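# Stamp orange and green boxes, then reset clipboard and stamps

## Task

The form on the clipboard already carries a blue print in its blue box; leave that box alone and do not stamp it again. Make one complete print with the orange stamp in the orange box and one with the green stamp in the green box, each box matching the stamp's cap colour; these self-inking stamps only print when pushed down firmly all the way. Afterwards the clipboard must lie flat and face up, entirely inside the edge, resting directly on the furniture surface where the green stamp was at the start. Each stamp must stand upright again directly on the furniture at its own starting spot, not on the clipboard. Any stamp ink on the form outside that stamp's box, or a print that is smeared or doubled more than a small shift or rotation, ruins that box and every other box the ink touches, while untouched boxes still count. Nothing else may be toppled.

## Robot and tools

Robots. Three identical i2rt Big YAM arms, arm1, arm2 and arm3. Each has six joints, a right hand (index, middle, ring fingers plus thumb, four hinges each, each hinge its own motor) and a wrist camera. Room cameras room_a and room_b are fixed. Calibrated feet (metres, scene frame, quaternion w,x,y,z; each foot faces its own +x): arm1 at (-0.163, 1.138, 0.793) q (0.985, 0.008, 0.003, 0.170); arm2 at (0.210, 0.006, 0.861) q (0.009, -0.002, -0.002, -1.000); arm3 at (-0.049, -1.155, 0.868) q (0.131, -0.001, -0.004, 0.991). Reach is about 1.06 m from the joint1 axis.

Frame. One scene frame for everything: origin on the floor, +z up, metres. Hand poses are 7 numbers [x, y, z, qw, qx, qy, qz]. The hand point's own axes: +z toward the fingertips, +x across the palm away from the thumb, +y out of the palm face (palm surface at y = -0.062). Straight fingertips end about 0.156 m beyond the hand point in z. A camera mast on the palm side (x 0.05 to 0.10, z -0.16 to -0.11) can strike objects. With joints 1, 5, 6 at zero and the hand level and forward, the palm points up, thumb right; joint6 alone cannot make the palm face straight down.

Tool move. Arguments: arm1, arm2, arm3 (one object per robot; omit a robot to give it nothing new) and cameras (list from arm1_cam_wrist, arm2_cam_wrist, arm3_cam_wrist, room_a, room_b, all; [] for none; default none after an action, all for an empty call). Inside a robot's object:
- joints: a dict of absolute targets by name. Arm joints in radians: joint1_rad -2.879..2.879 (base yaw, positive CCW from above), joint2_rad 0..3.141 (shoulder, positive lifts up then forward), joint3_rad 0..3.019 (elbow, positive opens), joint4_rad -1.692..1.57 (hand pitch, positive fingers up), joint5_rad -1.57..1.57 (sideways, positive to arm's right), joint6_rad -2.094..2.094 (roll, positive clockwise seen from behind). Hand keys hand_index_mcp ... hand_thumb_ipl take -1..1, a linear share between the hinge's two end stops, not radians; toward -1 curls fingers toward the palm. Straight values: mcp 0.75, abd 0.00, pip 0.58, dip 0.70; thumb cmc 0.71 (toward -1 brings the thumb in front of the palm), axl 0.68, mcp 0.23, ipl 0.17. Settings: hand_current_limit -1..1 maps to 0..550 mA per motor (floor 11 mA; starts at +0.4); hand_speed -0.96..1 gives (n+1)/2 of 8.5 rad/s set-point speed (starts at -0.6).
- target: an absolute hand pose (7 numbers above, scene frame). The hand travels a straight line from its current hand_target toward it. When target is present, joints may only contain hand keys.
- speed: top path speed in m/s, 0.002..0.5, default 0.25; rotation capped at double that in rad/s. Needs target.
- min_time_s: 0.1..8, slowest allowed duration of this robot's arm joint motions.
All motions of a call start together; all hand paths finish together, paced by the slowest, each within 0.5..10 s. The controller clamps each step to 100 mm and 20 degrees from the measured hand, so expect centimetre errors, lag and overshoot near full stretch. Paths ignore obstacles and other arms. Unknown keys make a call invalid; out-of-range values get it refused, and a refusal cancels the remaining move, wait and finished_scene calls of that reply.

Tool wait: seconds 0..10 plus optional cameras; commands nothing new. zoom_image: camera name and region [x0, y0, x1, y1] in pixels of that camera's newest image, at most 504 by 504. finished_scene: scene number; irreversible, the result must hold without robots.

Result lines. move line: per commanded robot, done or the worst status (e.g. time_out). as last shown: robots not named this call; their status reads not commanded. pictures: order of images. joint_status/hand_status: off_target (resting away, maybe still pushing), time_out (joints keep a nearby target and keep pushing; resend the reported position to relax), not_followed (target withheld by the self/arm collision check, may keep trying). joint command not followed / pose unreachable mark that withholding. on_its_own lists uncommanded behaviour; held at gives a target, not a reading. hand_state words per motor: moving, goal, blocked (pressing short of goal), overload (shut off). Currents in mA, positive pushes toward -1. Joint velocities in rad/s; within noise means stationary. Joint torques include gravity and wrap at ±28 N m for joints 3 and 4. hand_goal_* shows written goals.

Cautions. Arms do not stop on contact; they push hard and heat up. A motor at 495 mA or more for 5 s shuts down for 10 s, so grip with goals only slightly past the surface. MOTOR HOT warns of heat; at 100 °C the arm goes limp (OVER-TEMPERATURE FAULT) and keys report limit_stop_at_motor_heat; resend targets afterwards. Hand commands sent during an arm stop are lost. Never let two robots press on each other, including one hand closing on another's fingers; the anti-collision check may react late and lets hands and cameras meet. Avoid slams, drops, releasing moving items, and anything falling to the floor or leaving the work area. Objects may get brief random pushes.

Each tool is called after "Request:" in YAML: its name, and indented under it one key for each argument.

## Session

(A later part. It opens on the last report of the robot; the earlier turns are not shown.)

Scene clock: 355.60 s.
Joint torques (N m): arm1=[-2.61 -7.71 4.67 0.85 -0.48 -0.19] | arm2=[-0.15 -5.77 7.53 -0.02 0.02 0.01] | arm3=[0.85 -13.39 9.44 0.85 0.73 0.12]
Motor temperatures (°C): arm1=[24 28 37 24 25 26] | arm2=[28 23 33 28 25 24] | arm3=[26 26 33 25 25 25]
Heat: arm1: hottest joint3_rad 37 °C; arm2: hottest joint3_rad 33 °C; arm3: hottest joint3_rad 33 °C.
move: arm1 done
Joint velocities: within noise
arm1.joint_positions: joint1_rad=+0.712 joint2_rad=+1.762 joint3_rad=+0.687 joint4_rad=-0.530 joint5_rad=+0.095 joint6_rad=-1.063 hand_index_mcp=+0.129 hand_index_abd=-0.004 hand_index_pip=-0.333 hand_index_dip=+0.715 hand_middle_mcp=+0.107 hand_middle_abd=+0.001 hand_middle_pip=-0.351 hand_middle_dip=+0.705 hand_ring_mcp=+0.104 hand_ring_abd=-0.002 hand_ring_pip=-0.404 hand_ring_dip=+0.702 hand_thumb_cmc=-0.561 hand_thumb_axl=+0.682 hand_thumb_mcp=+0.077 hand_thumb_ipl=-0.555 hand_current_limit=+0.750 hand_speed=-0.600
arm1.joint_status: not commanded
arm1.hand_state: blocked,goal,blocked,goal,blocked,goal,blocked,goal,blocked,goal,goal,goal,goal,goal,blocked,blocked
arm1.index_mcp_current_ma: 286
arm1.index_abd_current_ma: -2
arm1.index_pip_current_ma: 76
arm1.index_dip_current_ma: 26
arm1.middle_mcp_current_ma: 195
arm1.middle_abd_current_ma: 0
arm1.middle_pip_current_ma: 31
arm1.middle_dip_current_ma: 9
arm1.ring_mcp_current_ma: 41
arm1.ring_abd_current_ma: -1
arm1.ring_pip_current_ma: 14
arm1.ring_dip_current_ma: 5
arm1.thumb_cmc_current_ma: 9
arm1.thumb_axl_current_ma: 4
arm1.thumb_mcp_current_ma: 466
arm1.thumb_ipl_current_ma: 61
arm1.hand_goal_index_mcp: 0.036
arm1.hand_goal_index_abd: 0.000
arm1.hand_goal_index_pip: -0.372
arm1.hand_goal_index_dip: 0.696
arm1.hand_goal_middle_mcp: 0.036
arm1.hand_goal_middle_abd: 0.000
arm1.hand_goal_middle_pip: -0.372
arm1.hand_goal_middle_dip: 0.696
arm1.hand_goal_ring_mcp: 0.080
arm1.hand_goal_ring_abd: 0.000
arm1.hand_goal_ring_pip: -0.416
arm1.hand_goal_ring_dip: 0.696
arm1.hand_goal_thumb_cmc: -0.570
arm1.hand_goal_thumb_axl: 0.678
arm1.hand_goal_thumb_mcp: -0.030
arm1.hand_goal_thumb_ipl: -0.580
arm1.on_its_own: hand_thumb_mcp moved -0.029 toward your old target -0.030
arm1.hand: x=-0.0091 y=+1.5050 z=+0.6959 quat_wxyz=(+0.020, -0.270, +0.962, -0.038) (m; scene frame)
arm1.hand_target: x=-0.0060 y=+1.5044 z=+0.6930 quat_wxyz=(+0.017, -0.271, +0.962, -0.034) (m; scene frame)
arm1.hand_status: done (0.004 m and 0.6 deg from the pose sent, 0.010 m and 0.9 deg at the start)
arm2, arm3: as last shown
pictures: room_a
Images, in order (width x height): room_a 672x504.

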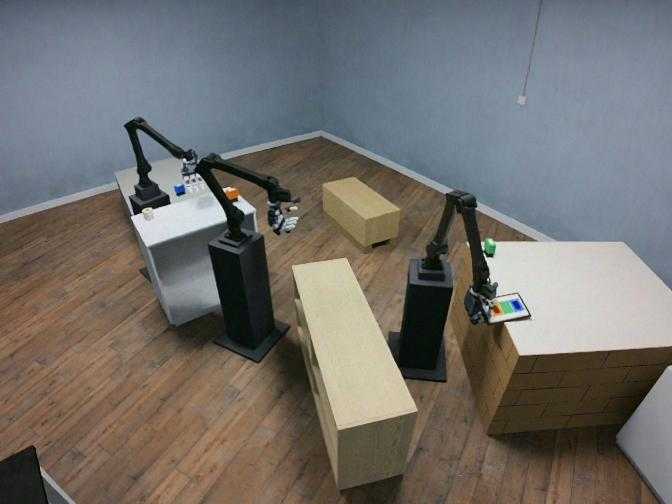

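Request:
move:
  arm1: {"target": [-0.006, 1.5045, 0.705, 0.0205, -0.2707, 0.9603, -0.055], "speed": 0.03}
  cameras: ["room_a"]

Request:
zoom_image:
  camera: "room_a"
  region: [456, 270, 556, 360]

Scene clock: 357.13 s.
Joint torques (N m): arm1=[-0.85 -9.52 6.56 -0.38 -0.07 -0.02] | arm2=[-0.15 -5.71 7.54 0.01 0.02 0.01] | arm3=[0.85 -13.45 9.46 0.84 0.73 0.12]
Motor temperatures (°C): arm1=[24 28 37 24 25 26] | arm2=[28 23 33 28 25 24] | arm3=[26 26 33 25 25 25]
Heat: arm1: hottest joint3_rad 37 °C; arm2: hottest joint3_rad 33 °C; arm3: hottest joint3_rad 33 °C.
move: arm1 off_target
Joint velocities: within noise
arm1.joint_positions: joint1_rad=+0.712 joint2_rad=+1.755 joint3_rad=+0.687 joint4_rad=-0.587 joint5_rad=+0.120 joint6_rad=-1.063 hand_index_mcp=+0.129 hand_index_abd=-0.004 hand_index_pip=-0.333 hand_index_dip=+0.707 hand_middle_mcp=+0.107 hand_middle_abd=+0.001 hand_middle_pip=-0.349 hand_middle_dip=+0.706 hand_ring_mcp=+0.110 hand_ring_abd=-0.002 hand_ring_pip=-0.397 hand_ring_dip=+0.705 hand_thumb_cmc=-0.564 hand_thumb_axl=+0.682 hand_thumb_mcp=+0.076 hand_thumb_ipl=-0.558 hand_current_limit=+0.750 hand_speed=-0.600
arm1.joint_status: not commanded
arm1.hand_state: blocked,goal,blocked,goal,blocked,goal,blocked,goal,blocked,goal,goal,goal,goal,goal,blocked,blocked
arm1.index_mcp_current_ma: 286
arm1.index_abd_current_ma: -2
arm1.index_pip_current_ma: 76
arm1.index_dip_current_ma: 12
arm1.middle_mcp_current_ma: 195
arm1.middle_abd_current_ma: 0
arm1.middle_pip_current_ma: 35
arm1.middle_dip_current_ma: 10
arm1.ring_mcp_current_ma: 55
arm1.ring_abd_current_ma: -1
arm1.ring_pip_current_ma: 27
arm1.ring_dip_current_ma: 9
arm1.thumb_cmc_current_ma: 6
arm1.thumb_axl_current_ma: 4
arm1.thumb_mcp_current_ma: 456
arm1.thumb_ipl_current_ma: 51
arm1.hand_goal_index_mcp: 0.036
arm1.hand_goal_index_abd: 0.000
arm1.hand_goal_index_pip: -0.372
arm1.hand_goal_index_dip: 0.696
arm1.hand_goal_middle_mcp: 0.036
arm1.hand_goal_middle_abd: 0.000
arm1.hand_goal_middle_pip: -0.372
arm1.hand_goal_middle_dip: 0.696
arm1.hand_goal_ring_mcp: 0.080
arm1.hand_goal_ring_abd: 0.000
arm1.hand_goal_ring_pip: -0.416
arm1.hand_goal_ring_dip: 0.696
arm1.hand_goal_thumb_cmc: -0.570
arm1.hand_goal_thumb_axl: 0.678
arm1.hand_goal_thumb_mcp: -0.030
arm1.hand_goal_thumb_ipl: -0.580
arm1.hand: x=-0.0118 y=+1.4913 z=+0.6943 quat_wxyz=(+0.010, -0.271, +0.960, -0.064) (m; scene frame)
arm1.hand_target: x=-0.0061 y=+1.5043 z=+0.7051 quat_wxyz=(+0.021, -0.271, +0.961, -0.055) (m; scene frame)
arm1.hand_status: off_target (0.018 m and 1.6 deg from the pose sent, 0.010 m and 2.0 deg at the start)
arm2, arm3: as last shown
pictures: room_a
Images, in order (width x height): room_a 672x504.

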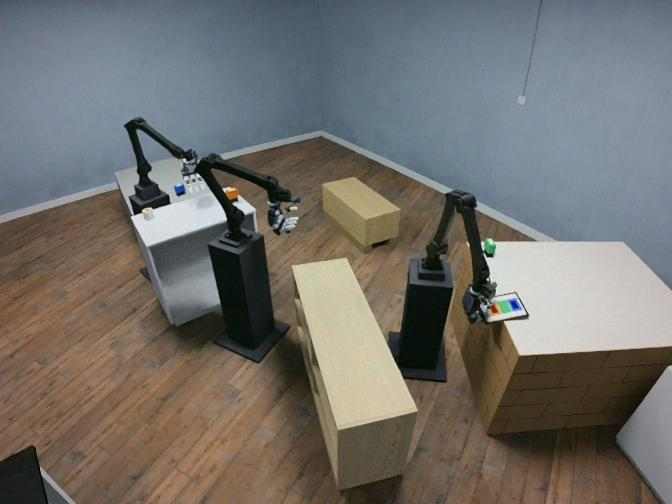

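Scaled by 5.040 from the camera's 672x504 image, which has a finer 960x720 frame.

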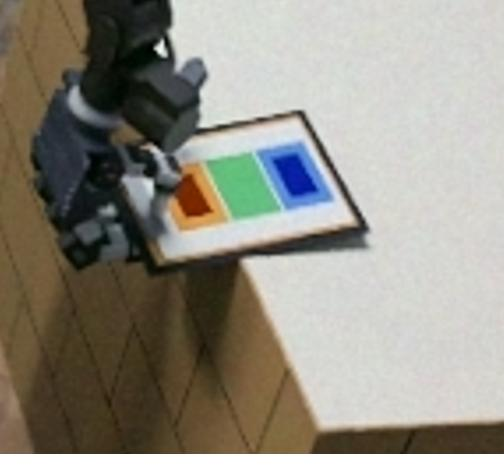

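Request:
move:
  arm1: {"target": [-0.016, 1.5065, 0.715, 0.0205, -0.2707, 0.9603, -0.053], "speed": 0.04}
  cameras: ["room_a"]

Request:
zoom_image:
  camera: "room_a"
  region: [456, 270, 556, 360]

Scene clock: 358.30 s.
Joint torques (N m): arm1=[-0.21 -9.93 6.12 -0.14 -0.25 0.08] | arm2=[-0.21 -5.71 7.54 -0.02 0.01 0.01] | arm3=[0.85 -13.45 9.47 0.85 0.73 0.12]
Motor temperatures (°C): arm1=[24 28 36 24 25 26] | arm2=[28 23 33 28 25 24] | arm3=[26 26 33 25 25 25]
Heat: arm1: hottest joint3_rad 36 °C; arm2: hottest joint3_rad 33 °C; arm3: hottest joint3_rad 33 °C.
move: arm1 off_target
Joint velocities: within noise
arm1.joint_positions: joint1_rad=+0.732 joint2_rad=+1.729 joint3_rad=+0.687 joint4_rad=-0.620 joint5_rad=+0.120 joint6_rad=-1.048 hand_index_mcp=+0.129 hand_index_abd=-0.005 hand_index_pip=-0.331 hand_index_dip=+0.715 hand_middle_mcp=+0.107 hand_middle_abd=+0.001 hand_middle_pip=-0.349 hand_middle_dip=+0.706 hand_ring_mcp=+0.104 hand_ring_abd=-0.002 hand_ring_pip=-0.400 hand_ring_dip=+0.705 hand_thumb_cmc=-0.563 hand_thumb_axl=+0.682 hand_thumb_mcp=+0.076 hand_thumb_ipl=-0.558 hand_current_limit=+0.750 hand_speed=-0.600
arm1.joint_status: not commanded
arm1.hand_state: blocked,goal,blocked,goal,blocked,goal,blocked,goal,blocked,goal,goal,goal,goal,goal,blocked,blocked
arm1.index_mcp_current_ma: 286
arm1.index_abd_current_ma: -3
arm1.index_pip_current_ma: 81
arm1.index_dip_current_ma: 28
arm1.middle_mcp_current_ma: 195
arm1.middle_abd_current_ma: 0
arm1.middle_pip_current_ma: 36
arm1.middle_dip_current_ma: 11
arm1.ring_mcp_current_ma: 41
arm1.ring_abd_current_ma: -1
arm1.ring_pip_current_ma: 21
arm1.ring_dip_current_ma: 9
arm1.thumb_cmc_current_ma: 7
arm1.thumb_axl_current_ma: 4
arm1.thumb_mcp_current_ma: 456
arm1.thumb_ipl_current_ma: 51
arm1.hand_goal_index_mcp: 0.036
arm1.hand_goal_index_abd: 0.000
arm1.hand_goal_index_pip: -0.372
arm1.hand_goal_index_dip: 0.696
arm1.hand_goal_middle_mcp: 0.036
arm1.hand_goal_middle_abd: 0.000
arm1.hand_goal_middle_pip: -0.372
arm1.hand_goal_middle_dip: 0.696
arm1.hand_goal_ring_mcp: 0.080
arm1.hand_goal_ring_abd: 0.000
arm1.hand_goal_ring_pip: -0.416
arm1.hand_goal_ring_dip: 0.696
arm1.hand_goal_thumb_cmc: -0.570
arm1.hand_goal_thumb_axl: 0.678
arm1.hand_goal_thumb_mcp: -0.030
arm1.hand_goal_thumb_ipl: -0.580
arm1.hand: x=-0.0189 y=+1.4924 z=+0.7025 quat_wxyz=(+0.009, -0.274, +0.959, -0.067) (m; scene frame)
arm1.hand_target: x=-0.0162 y=+1.5062 z=+0.7149 quat_wxyz=(+0.020, -0.271, +0.961, -0.053) (m; scene frame)
arm1.hand_status: off_target (0.019 m and 2.1 deg from the pose sent, 0.026 m and 1.8 deg at the start)
arm2, arm3: as last shown
pictures: room_a
Images, in order (width x height): room_a 672x504.

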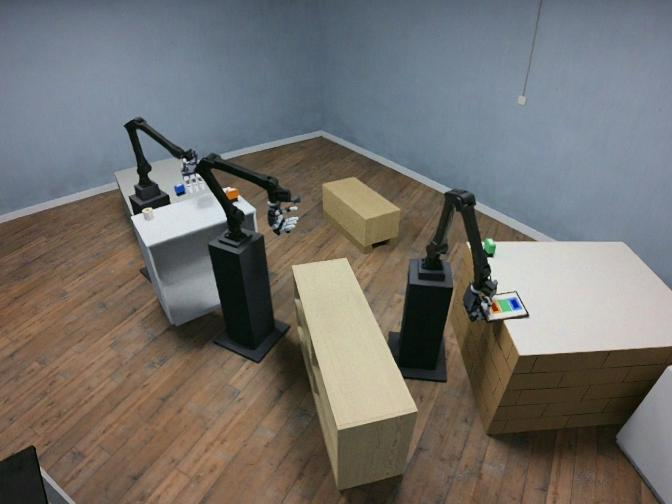

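Scaled by 5.040 from the camera's 672x504 image, which has a finer 960x720 frame.

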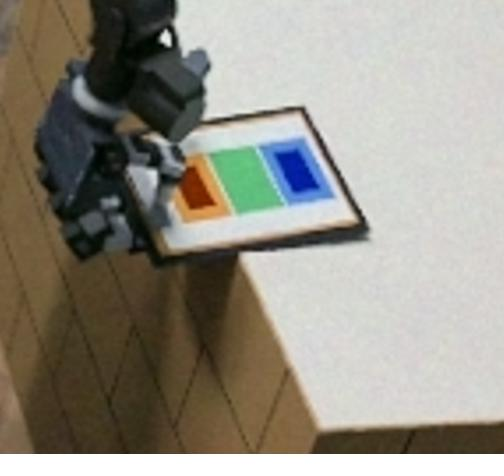

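Request:
move:
  arm1: {"target": [-0.016, 1.5065, 0.714, 0.0316, -0.2699, 0.9581, -0.0924], "speed": 0.04}
  cameras: ["room_a"]

Request:
zoom_image:
  camera: "room_a"
  region: [456, 270, 556, 360]

Scene clock: 360.13 s.
Joint torques (N m): arm1=[-0.09 -9.11 7.35 -0.35 0.01 0.08] | arm2=[-0.15 -5.77 7.54 -0.01 0.01 0.01] | arm3=[0.79 -13.45 9.47 0.84 0.73 0.12]
Motor temperatures (°C): arm1=[24 28 36 24 25 26] | arm2=[28 23 33 28 25 24] | arm3=[26 26 33 25 25 25]
Heat: arm1: hottest joint3_rad 36 °C; arm2: hottest joint3_rad 33 °C; arm3: hottest joint3_rad 33 °C.
move: arm1 off_target
Joint velocities: within noise
arm1.joint_positions: joint1_rad=+0.768 joint2_rad=+1.729 joint3_rad=+0.708 joint4_rad=-0.691 joint5_rad=+0.182 joint6_rad=-1.003 hand_index_mcp=+0.129 hand_index_abd=-0.005 hand_index_pip=-0.331 hand_index_dip=+0.710 hand_middle_mcp=+0.107 hand_middle_abd=+0.001 hand_middle_pip=-0.349 hand_middle_dip=+0.706 hand_ring_mcp=+0.108 hand_ring_abd=-0.002 hand_ring_pip=-0.397 hand_ring_dip=+0.705 hand_thumb_cmc=-0.563 hand_thumb_axl=+0.682 hand_thumb_mcp=+0.073 hand_thumb_ipl=-0.560 hand_current_limit=+0.750 hand_speed=-0.600
arm1.joint_status: not commanded
arm1.hand_state: blocked,goal,blocked,goal,blocked,goal,blocked,goal,blocked,goal,goal,goal,goal,goal,blocked,blocked
arm1.index_mcp_current_ma: 286
arm1.index_abd_current_ma: -3
arm1.index_pip_current_ma: 81
arm1.index_dip_current_ma: 18
arm1.middle_mcp_current_ma: 195
arm1.middle_abd_current_ma: 0
arm1.middle_pip_current_ma: 36
arm1.middle_dip_current_ma: 11
arm1.ring_mcp_current_ma: 50
arm1.ring_abd_current_ma: -1
arm1.ring_pip_current_ma: 26
arm1.ring_dip_current_ma: 9
arm1.thumb_cmc_current_ma: 6
arm1.thumb_axl_current_ma: 4
arm1.thumb_mcp_current_ma: 441
arm1.thumb_ipl_current_ma: 45
arm1.hand_goal_index_mcp: 0.036
arm1.hand_goal_index_abd: 0.000
arm1.hand_goal_index_pip: -0.372
arm1.hand_goal_index_dip: 0.696
arm1.hand_goal_middle_mcp: 0.036
arm1.hand_goal_middle_abd: 0.000
arm1.hand_goal_middle_pip: -0.372
arm1.hand_goal_middle_dip: 0.696
arm1.hand_goal_ring_mcp: 0.080
arm1.hand_goal_ring_abd: 0.000
arm1.hand_goal_ring_pip: -0.416
arm1.hand_goal_ring_dip: 0.696
arm1.hand_goal_thumb_cmc: -0.570
arm1.hand_goal_thumb_axl: 0.678
arm1.hand_goal_thumb_mcp: -0.030
arm1.hand_goal_thumb_ipl: -0.580
arm1.hand: x=-0.0203 y=+1.4883 z=+0.7032 quat_wxyz=(+0.019, -0.272, +0.956, -0.104) (m; scene frame)
arm1.hand_target: x=-0.0161 y=+1.5062 z=+0.7143 quat_wxyz=(+0.032, -0.270, +0.958, -0.092) (m; scene frame)
arm1.hand_status: off_target (0.022 m and 2.0 deg from the pose sent, 0.018 m and 4.0 deg at the start)
arm2, arm3: as last shown
pictures: room_a
Images, in order (width x height): room_a 672x504.

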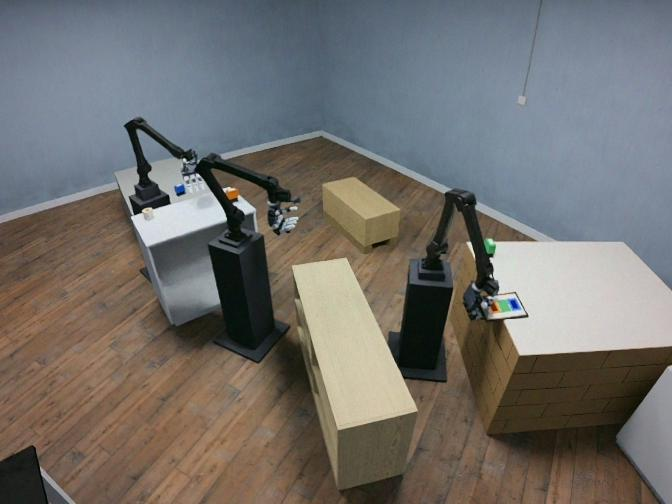

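Scaled by 5.040 from the camera's 672x504 image, which has a finer 960x720 frame.

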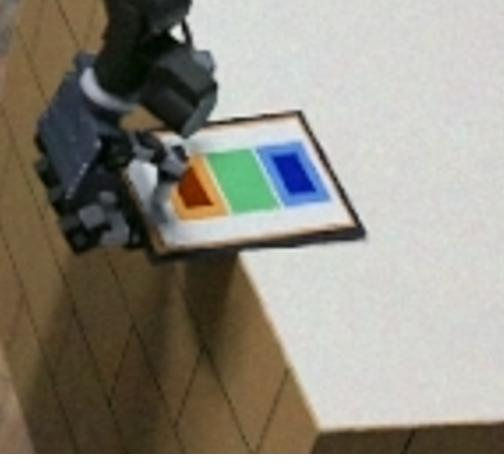

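Request:
move:
  arm1: {"target": [-0.029, 1.5275, 0.714, 0.0316, -0.2699, 0.9581, -0.0924], "speed": 0.04}
  cameras: ["room_a"]

Request:
zoom_image:
  camera: "room_a"
  region: [456, 270, 556, 360]

Scene clock: 361.57 s.
Joint torques (N m): arm1=[-0.32 -7.82 7.92 -0.18 -0.23 0.06] | arm2=[-0.15 -5.77 7.54 -0.02 0.01 0.01] | arm3=[0.85 -13.39 9.47 0.85 0.73 0.12]
Motor temperatures (°C): arm1=[24 28 36 24 25 26] | arm2=[28 23 33 28 25 24] | arm3=[26 26 33 25 25 25]
Heat: arm1: hottest joint3_rad 36 °C; arm2: hottest joint3_rad 33 °C; arm3: hottest joint3_rad 33 °C.
move: arm1 off_target
Joint velocities: within noise
arm1.joint_positions: joint1_rad=+0.827 joint2_rad=+1.734 joint3_rad=+0.747 joint4_rad=-0.718 joint5_rad=+0.182 joint6_rad=-0.947 hand_index_mcp=+0.129 hand_index_abd=-0.006 hand_index_pip=-0.328 hand_index_dip=+0.717 hand_middle_mcp=+0.107 hand_middle_abd=+0.001 hand_middle_pip=-0.348 hand_middle_dip=+0.706 hand_ring_mcp=+0.103 hand_ring_abd=-0.002 hand_ring_pip=-0.401 hand_ring_dip=+0.704 hand_thumb_cmc=-0.563 hand_thumb_axl=+0.682 hand_thumb_mcp=+0.073 hand_thumb_ipl=-0.561 hand_current_limit=+0.750 hand_speed=-0.600
arm1.joint_status: not commanded
arm1.hand_state: blocked,goal,blocked,blocked,blocked,goal,blocked,goal,blocked,goal,goal,goal,goal,goal,blocked,goal
arm1.index_mcp_current_ma: 286
arm1.index_abd_current_ma: -5
arm1.index_pip_current_ma: 88
arm1.index_dip_current_ma: 31
arm1.middle_mcp_current_ma: 195
arm1.middle_abd_current_ma: 0
arm1.middle_pip_current_ma: 37
arm1.middle_dip_current_ma: 11
arm1.ring_mcp_current_ma: 37
arm1.ring_abd_current_ma: -1
arm1.ring_pip_current_ma: 20
arm1.ring_dip_current_ma: 8
arm1.thumb_cmc_current_ma: 7
arm1.thumb_axl_current_ma: 4
arm1.thumb_mcp_current_ma: 438
arm1.thumb_ipl_current_ma: 41
arm1.hand_goal_index_mcp: 0.036
arm1.hand_goal_index_abd: 0.000
arm1.hand_goal_index_pip: -0.372
arm1.hand_goal_index_dip: 0.696
arm1.hand_goal_middle_mcp: 0.036
arm1.hand_goal_middle_abd: 0.000
arm1.hand_goal_middle_pip: -0.372
arm1.hand_goal_middle_dip: 0.696
arm1.hand_goal_ring_mcp: 0.080
arm1.hand_goal_ring_abd: 0.000
arm1.hand_goal_ring_pip: -0.416
arm1.hand_goal_ring_dip: 0.696
arm1.hand_goal_thumb_cmc: -0.570
arm1.hand_goal_thumb_axl: 0.678
arm1.hand_goal_thumb_mcp: -0.030
arm1.hand_goal_thumb_ipl: -0.580
arm1.hand: x=-0.0311 y=+1.5110 z=+0.7102 quat_wxyz=(+0.027, -0.274, +0.956, -0.101) (m; scene frame)
arm1.hand_target: x=-0.0291 y=+1.5271 z=+0.7143 quat_wxyz=(+0.032, -0.270, +0.958, -0.092) (m; scene frame)
arm1.hand_status: off_target (0.017 m and 1.2 deg from the pose sent, 0.042 m and 2.1 deg at the start)
arm2, arm3: as last shown
pictures: room_a
Images, in order (width x height): room_a 672x504.

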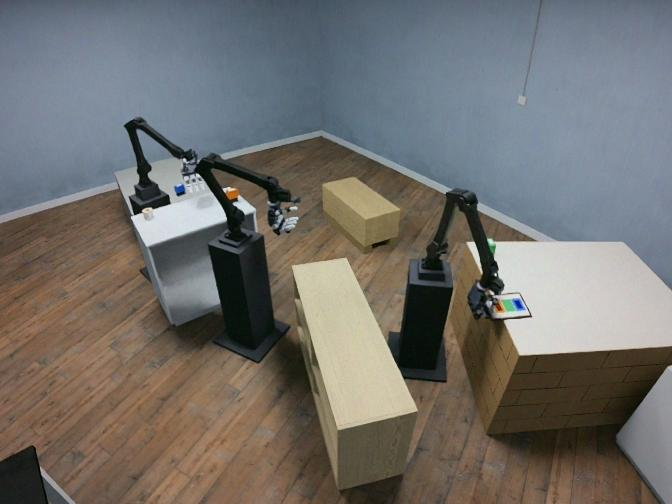

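Scaled by 5.040 from the camera's 672x504 image, which has a finer 960x720 frame.

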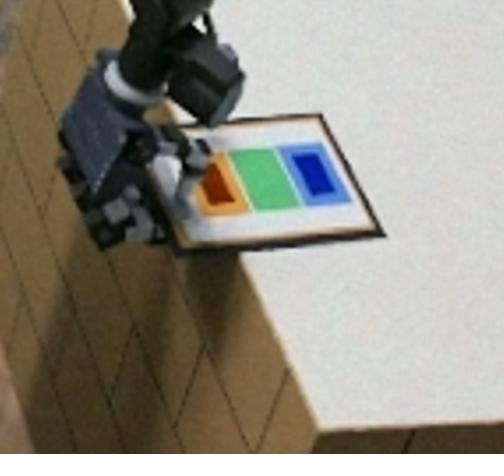

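Request:
move:
  arm1: {"joints": {"hand_thumb_mcp": 0.16, "hand_index_mcp": 0.11, "hand_middle_mcp": 0.095, "hand_ring_mcp": 0.1}}
  cameras: ["room_a", "arm1_cam_wrist"]

Request:
zoom_image:
  camera: "room_a"
  region: [456, 270, 556, 360]

Scene clock: 362.63 s.
Joint torques (N m): arm1=[-0.32 -7.82 7.92 -0.18 -0.23 0.1] | arm2=[-0.15 -5.77 7.56 -0.02 0.01 0.01] | arm3=[0.85 -13.39 9.47 0.85 0.73 0.11]
Motor temperatures (°C): arm1=[24 28 36 24 25 26] | arm2=[28 23 33 28 25 24] | arm3=[26 26 33 25 25 25]
Heat: arm1: hottest joint3_rad 36 °C; arm2: hottest joint3_rad 33 °C; arm3: hottest joint3_rad 33 °C.
move: arm1 off_target
Joint velocities: within noise
arm1.joint_positions: joint1_rad=+0.827 joint2_rad=+1.734 joint3_rad=+0.747 joint4_rad=-0.718 joint5_rad=+0.181 joint6_rad=-0.946 hand_index_mcp=+0.133 hand_index_abd=-0.002 hand_index_pip=-0.356 hand_index_dip=+0.705 hand_middle_mcp=+0.115 hand_middle_abd=+0.001 hand_middle_pip=-0.359 hand_middle_dip=+0.703 hand_ring_mcp=+0.117 hand_ring_abd=-0.002 hand_ring_pip=-0.401 hand_ring_dip=+0.704 hand_thumb_cmc=-0.567 hand_thumb_axl=+0.680 hand_thumb_mcp=+0.151 hand_thumb_ipl=-0.578 hand_current_limit=+0.750 hand_speed=-0.600
arm1.joint_status: hand_index_mcp off_target (ended at +0.133, target +0.110); the others done
arm1.hand_state: blocked,goal,goal,goal,goal,goal,goal,goal,goal,goal,goal,goal,goal,goal,goal,goal
arm1.index_mcp_current_ma: 39
arm1.index_abd_current_ma: -1
arm1.index_pip_current_ma: 21
arm1.index_dip_current_ma: 9
arm1.middle_mcp_current_ma: 28
arm1.middle_abd_current_ma: 0
arm1.middle_pip_current_ma: 15
arm1.middle_dip_current_ma: 6
arm1.ring_mcp_current_ma: 25
arm1.ring_abd_current_ma: -1
arm1.ring_pip_current_ma: 18
arm1.ring_dip_current_ma: 8
arm1.thumb_cmc_current_ma: 2
arm1.thumb_axl_current_ma: 1
arm1.thumb_mcp_current_ma: -14
arm1.thumb_ipl_current_ma: 2
arm1.hand_goal_index_mcp: 0.110
arm1.hand_goal_index_abd: 0.000
arm1.hand_goal_index_pip: -0.372
arm1.hand_goal_index_dip: 0.696
arm1.hand_goal_middle_mcp: 0.096
arm1.hand_goal_middle_abd: 0.000
arm1.hand_goal_middle_pip: -0.372
arm1.hand_goal_middle_dip: 0.696
arm1.hand_goal_ring_mcp: 0.100
arm1.hand_goal_ring_abd: 0.000
arm1.hand_goal_ring_pip: -0.416
arm1.hand_goal_ring_dip: 0.696
arm1.hand_goal_thumb_cmc: -0.570
arm1.hand_goal_thumb_axl: 0.678
arm1.hand_goal_thumb_mcp: 0.160
arm1.hand_goal_thumb_ipl: -0.580
arm1.hand: x=-0.0312 y=+1.5110 z=+0.7102 quat_wxyz=(+0.027, -0.273, +0.956, -0.101) (m; scene frame)
arm1.hand_target: x=-0.0292 y=+1.5271 z=+0.7143 quat_wxyz=(+0.031, -0.270, +0.958, -0.092) (m; scene frame)
arm1.hand_status: not commanded
arm2.joint_positions: joint1_rad=-1.260 joint2_rad=+1.098 joint3_rad=+0.756 joint4_rad=-1.210 joint5_rad=+0.007 joint6_rad=-0.017 hand_index_mcp=+0.085 hand_index_abd=-0.001 hand_index_pip=-0.365 hand_index_dip=+0.699 hand_middle_mcp=+0.086 hand_middle_abd=+0.001 hand_middle_pip=-0.365 hand_middle_dip=+0.699 hand_ring_mcp=+0.116 hand_ring_abd=-0.002 hand_ring_pip=-0.409 hand_ring_dip=+0.700 hand_thumb_cmc=-0.569 hand_thumb_axl=+0.679 hand_thumb_mcp=+0.490 hand_thumb_ipl=+0.096 hand_current_limit=+0.750 hand_speed=-0.750
arm2.joint_status: not commanded
arm2.hand_state: goal,goal,goal,goal,goal,goal,goal,goal,goal,goal,goal,goal,goal,goal,goal,goal
arm2.index_mcp_current_ma: 62
arm2.index_abd_current_ma: -2
arm2.index_pip_current_ma: 26
arm2.index_dip_current_ma: 12
arm2.middle_mcp_current_ma: 67
arm2.middle_abd_current_ma: 2
arm2.middle_pip_current_ma: 24
arm2.middle_dip_current_ma: 10
arm2.ring_mcp_current_ma: 68
arm2.ring_abd_current_ma: -6
arm2.ring_pip_current_ma: 24
arm2.ring_dip_current_ma: 13
arm2.thumb_cmc_current_ma: 3
arm2.thumb_axl_current_ma: 3
arm2.thumb_mcp_current_ma: -52
arm2.thumb_ipl_current_ma: -21
arm2.hand_goal_index_mcp: 0.070
arm2.hand_goal_index_abd: 0.000
arm2.hand_goal_index_pip: -0.372
arm2.hand_goal_index_dip: 0.696
arm2.hand_goal_middle_mcp: 0.070
arm2.hand_goal_middle_abd: 0.000
arm2.hand_goal_middle_pip: -0.372
arm2.hand_goal_middle_dip: 0.696
arm2.hand_goal_ring_mcp: 0.100
arm2.hand_goal_ring_abd: 0.000
arm2.hand_goal_ring_pip: -0.416
arm2.hand_goal_ring_dip: 0.696
arm2.hand_goal_thumb_cmc: -0.570
arm2.hand_goal_thumb_axl: 0.678
arm2.hand_goal_thumb_mcp: 0.500
arm2.hand_goal_thumb_ipl: 0.100
arm2.hand: x=+0.1163 y=+0.3541 z=+0.9844 quat_wxyz=(+0.001, +0.172, -0.985, -0.008) (m; scene frame)
arm2.hand_target: x=+0.1179 y=+0.3509 z=+0.9840 quat_wxyz=(+0.000, +0.173, -0.985, -0.005) (m; scene frame)
arm2.hand_status: not commanded
arm3.joint_positions: joint1_rad=-0.908 joint2_rad=+1.495 joint3_rad=+0.802 joint4_rad=-0.169 joint5_rad=+0.720 joint6_rad=+0.668 hand_index_mcp=+0.759 hand_index_abd=+0.000 hand_index_pip=+0.577 hand_index_dip=+0.694 hand_middle_mcp=+0.760 hand_middle_abd=+0.000 hand_middle_pip=+0.577 hand_middle_dip=+0.694 hand_ring_mcp=+0.759 hand_ring_abd=-0.001 hand_ring_pip=+0.575 hand_ring_dip=+0.694 hand_thumb_cmc=-0.569 hand_thumb_axl=+0.680 hand_thumb_mcp=+0.169 hand_thumb_ipl=+0.167 hand_current_limit=+0.400 hand_speed=-0.600
arm3.joint_status: not commanded
arm3.hand_state: goal,goal,goal,goal,goal,goal,goal,goal,goal,goal,goal,goal,goal,goal,goal,goal
arm3.index_mcp_current_ma: 11
arm3.index_abd_current_ma: 0
arm3.index_pip_current_ma: -1
arm3.index_dip_current_ma: -4
arm3.middle_mcp_current_ma: 14
arm3.middle_abd_current_ma: 0
arm3.middle_pip_current_ma: -1
arm3.middle_dip_current_ma: -4
arm3.ring_mcp_current_ma: 13
arm3.ring_abd_current_ma: -2
arm3.ring_pip_current_ma: -1
arm3.ring_dip_current_ma: -4
arm3.thumb_cmc_current_ma: 1
arm3.thumb_axl_current_ma: 5
arm3.thumb_mcp_current_ma: -2
arm3.thumb_ipl_current_ma: -2
arm3.hand_goal_index_mcp: 0.754
arm3.hand_goal_index_abd: 0.000
arm3.hand_goal_index_pip: 0.578
arm3.hand_goal_index_dip: 0.696
arm3.hand_goal_middle_mcp: 0.754
arm3.hand_goal_middle_abd: 0.000
arm3.hand_goal_middle_pip: 0.578
arm3.hand_goal_middle_dip: 0.696
arm3.hand_goal_ring_mcp: 0.754
arm3.hand_goal_ring_abd: 0.000
arm3.hand_goal_ring_pip: 0.576
arm3.hand_goal_ring_dip: 0.696
arm3.hand_goal_thumb_cmc: -0.570
arm3.hand_goal_thumb_axl: 0.678
arm3.hand_goal_thumb_mcp: 0.170
arm3.hand_goal_thumb_ipl: 0.168
arm3.hand: x=-0.0883 y=-0.6328 z=+1.0548 quat_wxyz=(+0.120, +0.238, +0.852, +0.451) (m; scene frame)
arm3.hand_target: x=-0.0900 y=-0.6350 z=+1.0500 quat_wxyz=(+0.123, +0.237, +0.855, +0.445) (m; scene frame)
arm3.hand_status: not commanded
pictures: arm1_cam_wrist, room_a
Images, in order (width x height): arm1_cam_wrist 672x504, room_a 672x504.

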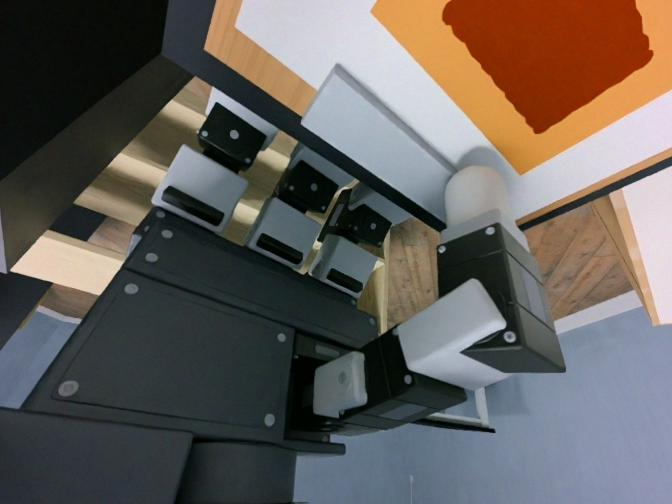

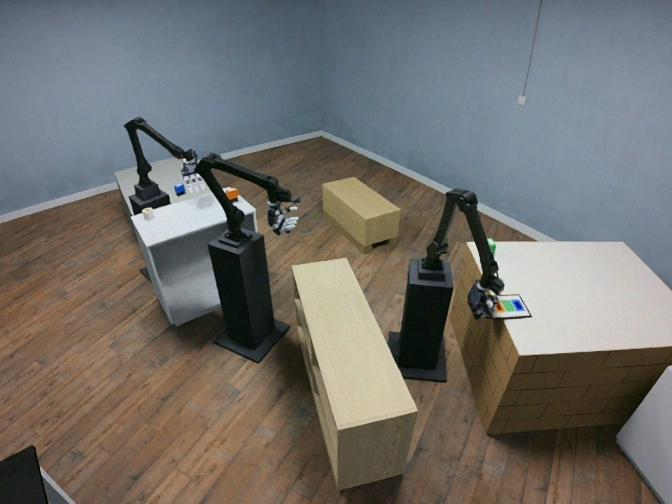

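Scaled by 5.040 from the camera's 672x504 image, which has a finer 960x720 frame.

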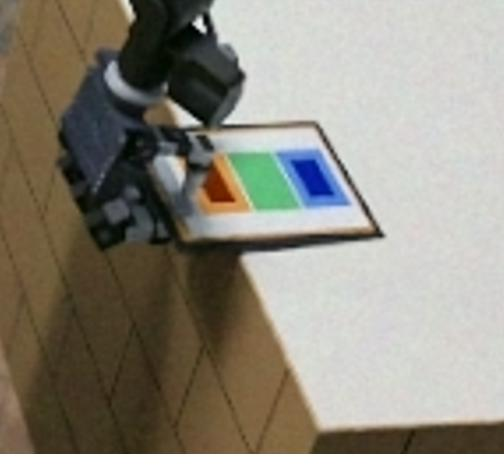

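Request:
move:
  arm1: {"joints": {"hand_thumb_mcp": 0.5}}

Request:
move:
  arm1: {"joints": {"hand_thumb_ipl": 0.1}}

Request:
move:
  arm1: {"target": [-0.029, 1.5215, 0.692, 0.0316, -0.2699, 0.9581, -0.0924], "speed": 0.05}
  cameras: ["room_a"]

Request:
zoom_image:
  camera: "room_a"
  region: [456, 270, 556, 360]

Scene clock: 363.63 s.
Joint torques (N m): arm1=[-0.32 -7.82 7.94 -0.2 -0.24 0.1] | arm2=[-0.15 -5.71 7.54 -0.01 0.01 0.01] | arm3=[0.79 -13.45 9.46 0.85 0.73 0.12]
Motor temperatures (°C): arm1=[24 28 36 24 25 26] | arm2=[28 23 33 28 25 24] | arm3=[26 26 33 25 25 25]
Heat: arm1: hottest joint3_rad 36 °C; arm2: hottest joint3_rad 33 °C; arm3: hottest joint3_rad 33 °C.
move: arm1 done
Joint velocities: within noise
arm1.joint_positions: joint1_rad=+0.827 joint2_rad=+1.734 joint3_rad=+0.747 joint4_rad=-0.718 joint5_rad=+0.181 joint6_rad=-0.946 hand_index_mcp=+0.133 hand_index_abd=-0.002 hand_index_pip=-0.356 hand_index_dip=+0.705 hand_middle_mcp=+0.115 hand_middle_abd=+0.001 hand_middle_pip=-0.359 hand_middle_dip=+0.703 hand_ring_mcp=+0.117 hand_ring_abd=-0.002 hand_ring_pip=-0.401 hand_ring_dip=+0.704 hand_thumb_cmc=-0.567 hand_thumb_axl=+0.680 hand_thumb_mcp=+0.489 hand_thumb_ipl=-0.578 hand_current_limit=+0.750 hand_speed=-0.600
arm1.joint_status: all done
arm1.hand_state: blocked,goal,goal,goal,goal,goal,goal,goal,goal,goal,goal,goal,goal,goal,goal,goal
arm1.index_mcp_current_ma: 39
arm1.index_abd_current_ma: -1
arm1.index_pip_current_ma: 21
arm1.index_dip_current_ma: 9
arm1.middle_mcp_current_ma: 28
arm1.middle_abd_current_ma: 0
arm1.middle_pip_current_ma: 15
arm1.middle_dip_current_ma: 6
arm1.ring_mcp_current_ma: 25
arm1.ring_abd_current_ma: -1
arm1.ring_pip_current_ma: 18
arm1.ring_dip_current_ma: 8
arm1.thumb_cmc_current_ma: 2
arm1.thumb_axl_current_ma: 1
arm1.thumb_mcp_current_ma: -18
arm1.thumb_ipl_current_ma: 1
arm1.hand_goal_index_mcp: 0.110
arm1.hand_goal_index_abd: 0.000
arm1.hand_goal_index_pip: -0.372
arm1.hand_goal_index_dip: 0.696
arm1.hand_goal_middle_mcp: 0.096
arm1.hand_goal_middle_abd: 0.000
arm1.hand_goal_middle_pip: -0.372
arm1.hand_goal_middle_dip: 0.696
arm1.hand_goal_ring_mcp: 0.100
arm1.hand_goal_ring_abd: 0.000
arm1.hand_goal_ring_pip: -0.416
arm1.hand_goal_ring_dip: 0.696
arm1.hand_goal_thumb_cmc: -0.570
arm1.hand_goal_thumb_axl: 0.678
arm1.hand_goal_thumb_mcp: 0.500
arm1.hand_goal_thumb_ipl: -0.580
arm1.hand: x=-0.0312 y=+1.5110 z=+0.7102 quat_wxyz=(+0.027, -0.273, +0.956, -0.101) (m; scene frame)
arm1.hand_target: x=-0.0292 y=+1.5271 z=+0.7143 quat_wxyz=(+0.031, -0.270, +0.958, -0.092) (m; scene frame)
arm1.hand_status: not commanded
arm2, arm3: as last shown
pictures: none

Scene clock: 364.73 s.
Joint torques (N m): arm1=[-0.32 -7.77 7.92 -0.2 -0.24 0.1] | arm2=[-0.21 -5.77 7.54 -0.01 0.01 0.01] | arm3=[0.85 -13.39 9.47 0.84 0.73 0.12]
Motor temperatures (°C): arm1=[24 28 36 24 25 26] | arm2=[28 23 33 28 25 24] | arm3=[26 26 33 25 25 25]
Heat: arm1: hottest joint3_rad 36 °C; arm2: hottest joint3_rad 33 °C; arm3: hottest joint3_rad 33 °C.
move: arm1 done
Joint velocities: within noise
arm1.joint_positions: joint1_rad=+0.827 joint2_rad=+1.734 joint3_rad=+0.747 joint4_rad=-0.718 joint5_rad=+0.181 joint6_rad=-0.946 hand_index_mcp=+0.133 hand_index_abd=-0.002 hand_index_pip=-0.356 hand_index_dip=+0.705 hand_middle_mcp=+0.115 hand_middle_abd=+0.001 hand_middle_pip=-0.359 hand_middle_dip=+0.703 hand_ring_mcp=+0.117 hand_ring_abd=-0.002 hand_ring_pip=-0.401 hand_ring_dip=+0.704 hand_thumb_cmc=-0.567 hand_thumb_axl=+0.680 hand_thumb_mcp=+0.489 hand_thumb_ipl=+0.096 hand_current_limit=+0.750 hand_speed=-0.600
arm1.joint_status: all done
arm1.hand_state: blocked,goal,goal,goal,goal,goal,goal,goal,goal,goal,goal,goal,goal,goal,goal,goal
arm1.index_mcp_current_ma: 39
arm1.index_abd_current_ma: -1
arm1.index_pip_current_ma: 21
arm1.index_dip_current_ma: 9
arm1.middle_mcp_current_ma: 28
arm1.middle_abd_current_ma: 0
arm1.middle_pip_current_ma: 15
arm1.middle_dip_current_ma: 6
arm1.ring_mcp_current_ma: 25
arm1.ring_abd_current_ma: -1
arm1.ring_pip_current_ma: 18
arm1.ring_dip_current_ma: 8
arm1.thumb_cmc_current_ma: 2
arm1.thumb_axl_current_ma: 1
arm1.thumb_mcp_current_ma: -18
arm1.thumb_ipl_current_ma: -5
arm1.hand_goal_index_mcp: 0.110
arm1.hand_goal_index_abd: 0.000
arm1.hand_goal_index_pip: -0.372
arm1.hand_goal_index_dip: 0.696
arm1.hand_goal_middle_mcp: 0.096
arm1.hand_goal_middle_abd: 0.000
arm1.hand_goal_middle_pip: -0.372
arm1.hand_goal_middle_dip: 0.696
arm1.hand_goal_ring_mcp: 0.100
arm1.hand_goal_ring_abd: 0.000
arm1.hand_goal_ring_pip: -0.416
arm1.hand_goal_ring_dip: 0.696
arm1.hand_goal_thumb_cmc: -0.570
arm1.hand_goal_thumb_axl: 0.678
arm1.hand_goal_thumb_mcp: 0.500
arm1.hand_goal_thumb_ipl: 0.100
arm1.hand: x=-0.0312 y=+1.5110 z=+0.7102 quat_wxyz=(+0.027, -0.273, +0.956, -0.101) (m; scene frame)
arm1.hand_target: x=-0.0292 y=+1.5271 z=+0.7143 quat_wxyz=(+0.031, -0.270, +0.958, -0.092) (m; scene frame)
arm1.hand_status: not commanded
arm2, arm3: as last shown
pictures: none

Scene clock: 365.70 s.
Joint torques (N m): arm1=[-0.97 -8.18 5.55 0.57 -0.19 0.04] | arm2=[-0.21 -5.71 7.54 -0.01 0.02 0.01] | arm3=[0.85 -13.45 9.47 0.85 0.73 0.12]
Motor temperatures (°C): arm1=[24 28 36 24 25 26] | arm2=[28 23 33 28 25 24] | arm3=[26 26 33 25 25 25]
Heat: arm1: hottest joint3_rad 36 °C; arm2: hottest joint3_rad 33 °C; arm3: hottest joint3_rad 33 °C.
move: arm1 done
Joint velocities: within noise
arm1.joint_positions: joint1_rad=+0.827 joint2_rad=+1.784 joint3_rad=+0.747 joint4_rad=-0.660 joint5_rad=+0.181 joint6_rad=-0.946 hand_index_mcp=+0.125 hand_index_abd=-0.002 hand_index_pip=-0.364 hand_index_dip=+0.700 hand_middle_mcp=+0.110 hand_middle_abd=+0.001 hand_middle_pip=-0.364 hand_middle_dip=+0.700 hand_ring_mcp=+0.121 hand_ring_abd=-0.002 hand_ring_pip=-0.401 hand_ring_dip=+0.704 hand_thumb_cmc=-0.568 hand_thumb_axl=+0.680 hand_thumb_mcp=+0.489 hand_thumb_ipl=+0.096 hand_current_limit=+0.750 hand_speed=-0.600
arm1.joint_status: not commanded
arm1.hand_state: goal,goal,goal,goal,goal,goal,goal,goal,blocked,goal,goal,goal,goal,goal,goal,goal
arm1.index_mcp_current_ma: 20
arm1.index_abd_current_ma: -1
arm1.index_pip_current_ma: 7
arm1.index_dip_current_ma: 3
arm1.middle_mcp_current_ma: 20
arm1.middle_abd_current_ma: 0
arm1.middle_pip_current_ma: 8
arm1.middle_dip_current_ma: 3
arm1.ring_mcp_current_ma: 34
arm1.ring_abd_current_ma: -1
arm1.ring_pip_current_ma: 18
arm1.ring_dip_current_ma: 8
arm1.thumb_cmc_current_ma: 1
arm1.thumb_axl_current_ma: 1
arm1.thumb_mcp_current_ma: -18
arm1.thumb_ipl_current_ma: -5
arm1.hand_goal_index_mcp: 0.110
arm1.hand_goal_index_abd: 0.000
arm1.hand_goal_index_pip: -0.372
arm1.hand_goal_index_dip: 0.696
arm1.hand_goal_middle_mcp: 0.096
arm1.hand_goal_middle_abd: 0.000
arm1.hand_goal_middle_pip: -0.372
arm1.hand_goal_middle_dip: 0.696
arm1.hand_goal_ring_mcp: 0.100
arm1.hand_goal_ring_abd: 0.000
arm1.hand_goal_ring_pip: -0.416
arm1.hand_goal_ring_dip: 0.696
arm1.hand_goal_thumb_cmc: -0.570
arm1.hand_goal_thumb_axl: 0.678
arm1.hand_goal_thumb_mcp: 0.500
arm1.hand_goal_thumb_ipl: 0.100
arm1.hand: x=-0.0298 y=+1.5148 z=+0.6937 quat_wxyz=(+0.030, -0.273, +0.957, -0.097) (m; scene frame)
arm1.hand_target: x=-0.0290 y=+1.5215 z=+0.6921 quat_wxyz=(+0.032, -0.270, +0.958, -0.092) (m; scene frame)
arm1.hand_status: done (0.007 m and 0.7 deg from the pose sent, 0.021 m and 1.2 deg at the start)
arm2, arm3: as last shown
pictures: room_a
Images, in order (width x height): room_a 672x504.

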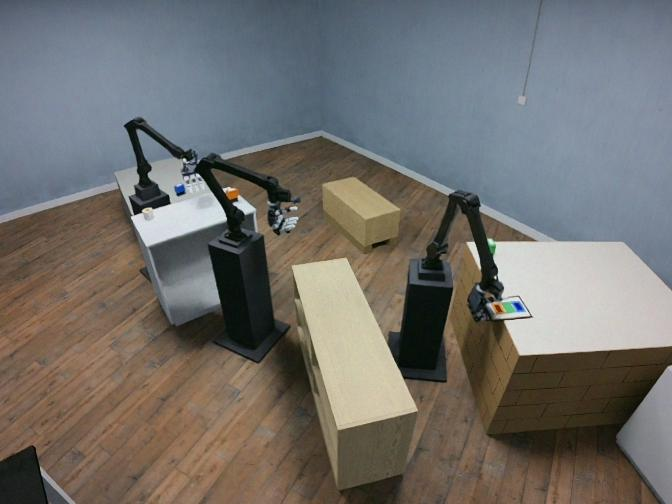

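Scaled by 5.040 from the camera's 672x504 image, which has a finer 960x720 frame.

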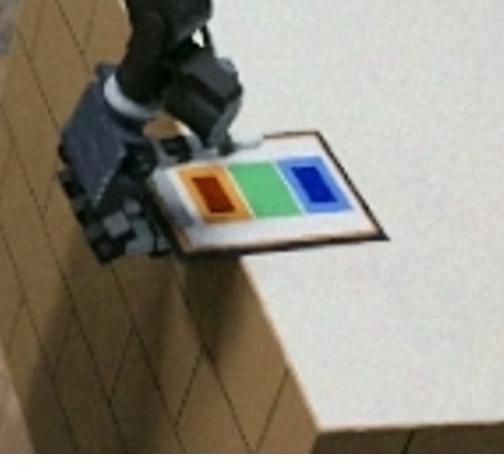

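Request:
move:
  arm1: {"target": [-0.029, 1.5175, 0.672, 0.0316, -0.2699, 0.9581, -0.0924], "speed": 0.06}

Request:
move:
  arm1: {"target": [0.02, 1.437, 0.675, 0.0316, -0.2699, 0.9581, -0.0924], "speed": 0.08}
  cameras: ["room_a", "arm1_cam_wrist"]

Request:
zoom_image:
  camera: "room_a"
  region: [456, 270, 556, 360]

Scene clock: 366.83 s.
Joint torques (N m): arm1=[-1.38 -8 4.01 0.54 -0.14 -0.01] | arm2=[-0.21 -5.71 7.53 -0.02 0.01 0.01] | arm3=[0.85 -13.45 9.47 0.85 0.73 0.12]
Motor temperatures (°C): arm1=[24 28 36 24 25 26] | arm2=[28 23 33 28 25 24] | arm3=[26 26 33 25 25 25]
Heat: arm1: hottest joint3_rad 36 °C; arm2: hottest joint3_rad 33 °C; arm3: hottest joint3_rad 33 °C.
move: arm1 done
Joint velocities: within noise
arm1.joint_positions: joint1_rad=+0.827 joint2_rad=+1.829 joint3_rad=+0.747 joint4_rad=-0.593 joint5_rad=+0.181 joint6_rad=-0.946 hand_index_mcp=+0.124 hand_index_abd=-0.002 hand_index_pip=-0.365 hand_index_dip=+0.700 hand_middle_mcp=+0.110 hand_middle_abd=+0.001 hand_middle_pip=-0.364 hand_middle_dip=+0.700 hand_ring_mcp=+0.114 hand_ring_abd=-0.002 hand_ring_pip=-0.408 hand_ring_dip=+0.700 hand_thumb_cmc=-0.568 hand_thumb_axl=+0.680 hand_thumb_mcp=+0.489 hand_thumb_ipl=+0.096 hand_current_limit=+0.750 hand_speed=-0.600
arm1.joint_status: not commanded
arm1.hand_state: goal,goal,goal,goal,goal,goal,goal,goal,goal,goal,goal,goal,goal,goal,goal,goal
arm1.index_mcp_current_ma: 20
arm1.index_abd_current_ma: -1
arm1.index_pip_current_ma: 7
arm1.index_dip_current_ma: 3
arm1.middle_mcp_current_ma: 19
arm1.middle_abd_current_ma: 0
arm1.middle_pip_current_ma: 8
arm1.middle_dip_current_ma: 3
arm1.ring_mcp_current_ma: 19
arm1.ring_abd_current_ma: -1
arm1.ring_pip_current_ma: 7
arm1.ring_dip_current_ma: 3
arm1.thumb_cmc_current_ma: 1
arm1.thumb_axl_current_ma: 1
arm1.thumb_mcp_current_ma: -18
arm1.thumb_ipl_current_ma: -5
arm1.hand_goal_index_mcp: 0.110
arm1.hand_goal_index_abd: 0.000
arm1.hand_goal_index_pip: -0.372
arm1.hand_goal_index_dip: 0.696
arm1.hand_goal_middle_mcp: 0.096
arm1.hand_goal_middle_abd: 0.000
arm1.hand_goal_middle_pip: -0.372
arm1.hand_goal_middle_dip: 0.696
arm1.hand_goal_ring_mcp: 0.100
arm1.hand_goal_ring_abd: 0.000
arm1.hand_goal_ring_pip: -0.416
arm1.hand_goal_ring_dip: 0.696
arm1.hand_goal_thumb_cmc: -0.570
arm1.hand_goal_thumb_axl: 0.678
arm1.hand_goal_thumb_mcp: 0.500
arm1.hand_goal_thumb_ipl: 0.100
arm1.hand: x=-0.0274 y=+1.5211 z=+0.6789 quat_wxyz=(+0.036, -0.272, +0.957, -0.089) (m; scene frame)
arm1.hand_target: x=-0.0290 y=+1.5175 z=+0.6722 quat_wxyz=(+0.032, -0.270, +0.958, -0.092) (m; scene frame)
arm1.hand_status: done (0.008 m and 0.7 deg from the pose sent, 0.022 m and 0.8 deg at the start)
arm2, arm3: as last shown
pictures: none

Scene clock: 368.73 s.
Joint torques (N m): arm1=[-2.26 -8.94 3.49 0.5 0.03 -0.18] | arm2=[-0.26 -5.71 7.56 -0.01 0.01 0.01] | arm3=[0.85 -13.45 9.47 0.87 0.73 0.12]
Motor temperatures (°C): arm1=[24 28 36 24 25 26] | arm2=[28 23 33 28 25 24] | arm3=[26 26 33 25 25 25]
Heat: arm1: hottest joint3_rad 36 °C; arm2: hottest joint3_rad 33 °C; arm3: hottest joint3_rad 33 °C.
move: arm1 done
Joint velocities: within noise
arm1.joint_positions: joint1_rad=+0.586 joint2_rad=+1.776 joint3_rad=+0.606 joint4_rad=-0.493 joint5_rad=+0.200 joint6_rad=-1.177 hand_index_mcp=+0.124 hand_index_abd=-0.002 hand_index_pip=-0.365 hand_index_dip=+0.700 hand_middle_mcp=+0.110 hand_middle_abd=+0.001 hand_middle_pip=-0.364 hand_middle_dip=+0.700 hand_ring_mcp=+0.113 hand_ring_abd=-0.002 hand_ring_pip=-0.408 hand_ring_dip=+0.700 hand_thumb_cmc=-0.568 hand_thumb_axl=+0.680 hand_thumb_mcp=+0.489 hand_thumb_ipl=+0.096 hand_current_limit=+0.750 hand_speed=-0.600
arm1.joint_status: not commanded
arm1.hand_state: goal,goal,goal,goal,goal,goal,goal,goal,goal,goal,goal,goal,goal,goal,goal,goal
arm1.index_mcp_current_ma: 18
arm1.index_abd_current_ma: -1
arm1.index_pip_current_ma: 7
arm1.index_dip_current_ma: 3
arm1.middle_mcp_current_ma: 18
arm1.middle_abd_current_ma: 0
arm1.middle_pip_current_ma: 8
arm1.middle_dip_current_ma: 3
arm1.ring_mcp_current_ma: 17
arm1.ring_abd_current_ma: -1
arm1.ring_pip_current_ma: 7
arm1.ring_dip_current_ma: 3
arm1.thumb_cmc_current_ma: 1
arm1.thumb_axl_current_ma: 1
arm1.thumb_mcp_current_ma: -18
arm1.thumb_ipl_current_ma: -5
arm1.hand_goal_index_mcp: 0.110
arm1.hand_goal_index_abd: 0.000
arm1.hand_goal_index_pip: -0.372
arm1.hand_goal_index_dip: 0.696
arm1.hand_goal_middle_mcp: 0.096
arm1.hand_goal_middle_abd: 0.000
arm1.hand_goal_middle_pip: -0.372
arm1.hand_goal_middle_dip: 0.696
arm1.hand_goal_ring_mcp: 0.100
arm1.hand_goal_ring_abd: 0.000
arm1.hand_goal_ring_pip: -0.416
arm1.hand_goal_ring_dip: 0.696
arm1.hand_goal_thumb_cmc: -0.570
arm1.hand_goal_thumb_axl: 0.678
arm1.hand_goal_thumb_mcp: 0.500
arm1.hand_goal_thumb_ipl: 0.100
arm1.hand: x=+0.0153 y=+1.4352 z=+0.6699 quat_wxyz=(+0.023, -0.267, +0.958, -0.099) (m; scene frame)
arm1.hand_target: x=+0.0199 y=+1.4369 z=+0.6749 quat_wxyz=(+0.032, -0.270, +0.958, -0.093) (m; scene frame)
arm1.hand_status: done (0.007 m and 1.2 deg from the pose sent, 0.097 m and 0.7 deg at the start)
arm2, arm3: as last shown
pictures: arm1_cam_wrist, room_a
Images, in order (width x height): arm1_cam_wrist 672x504, room_a 672x504.

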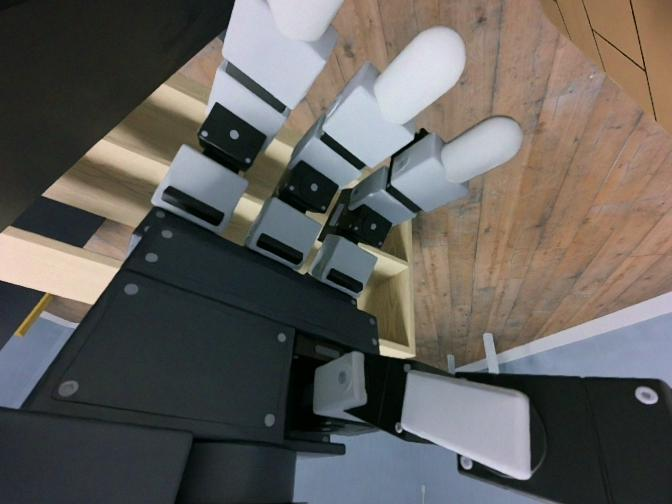

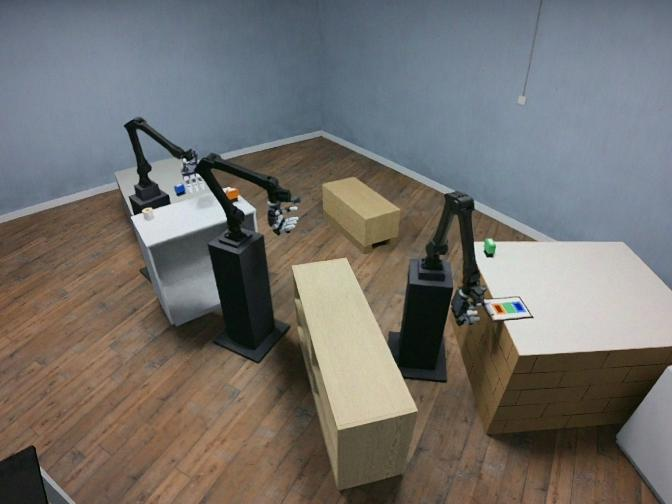

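Scaled by 5.040 from the camera's 672x504 image, which has a finer 960x720 frame.

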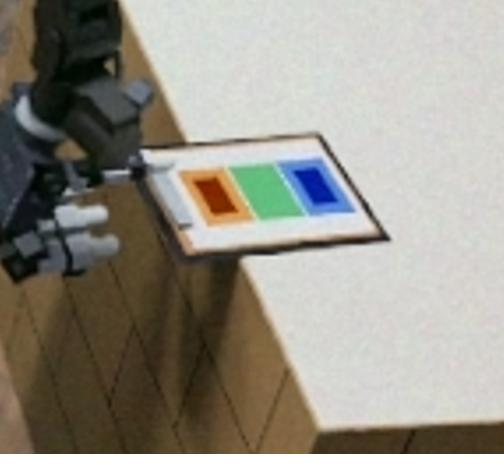

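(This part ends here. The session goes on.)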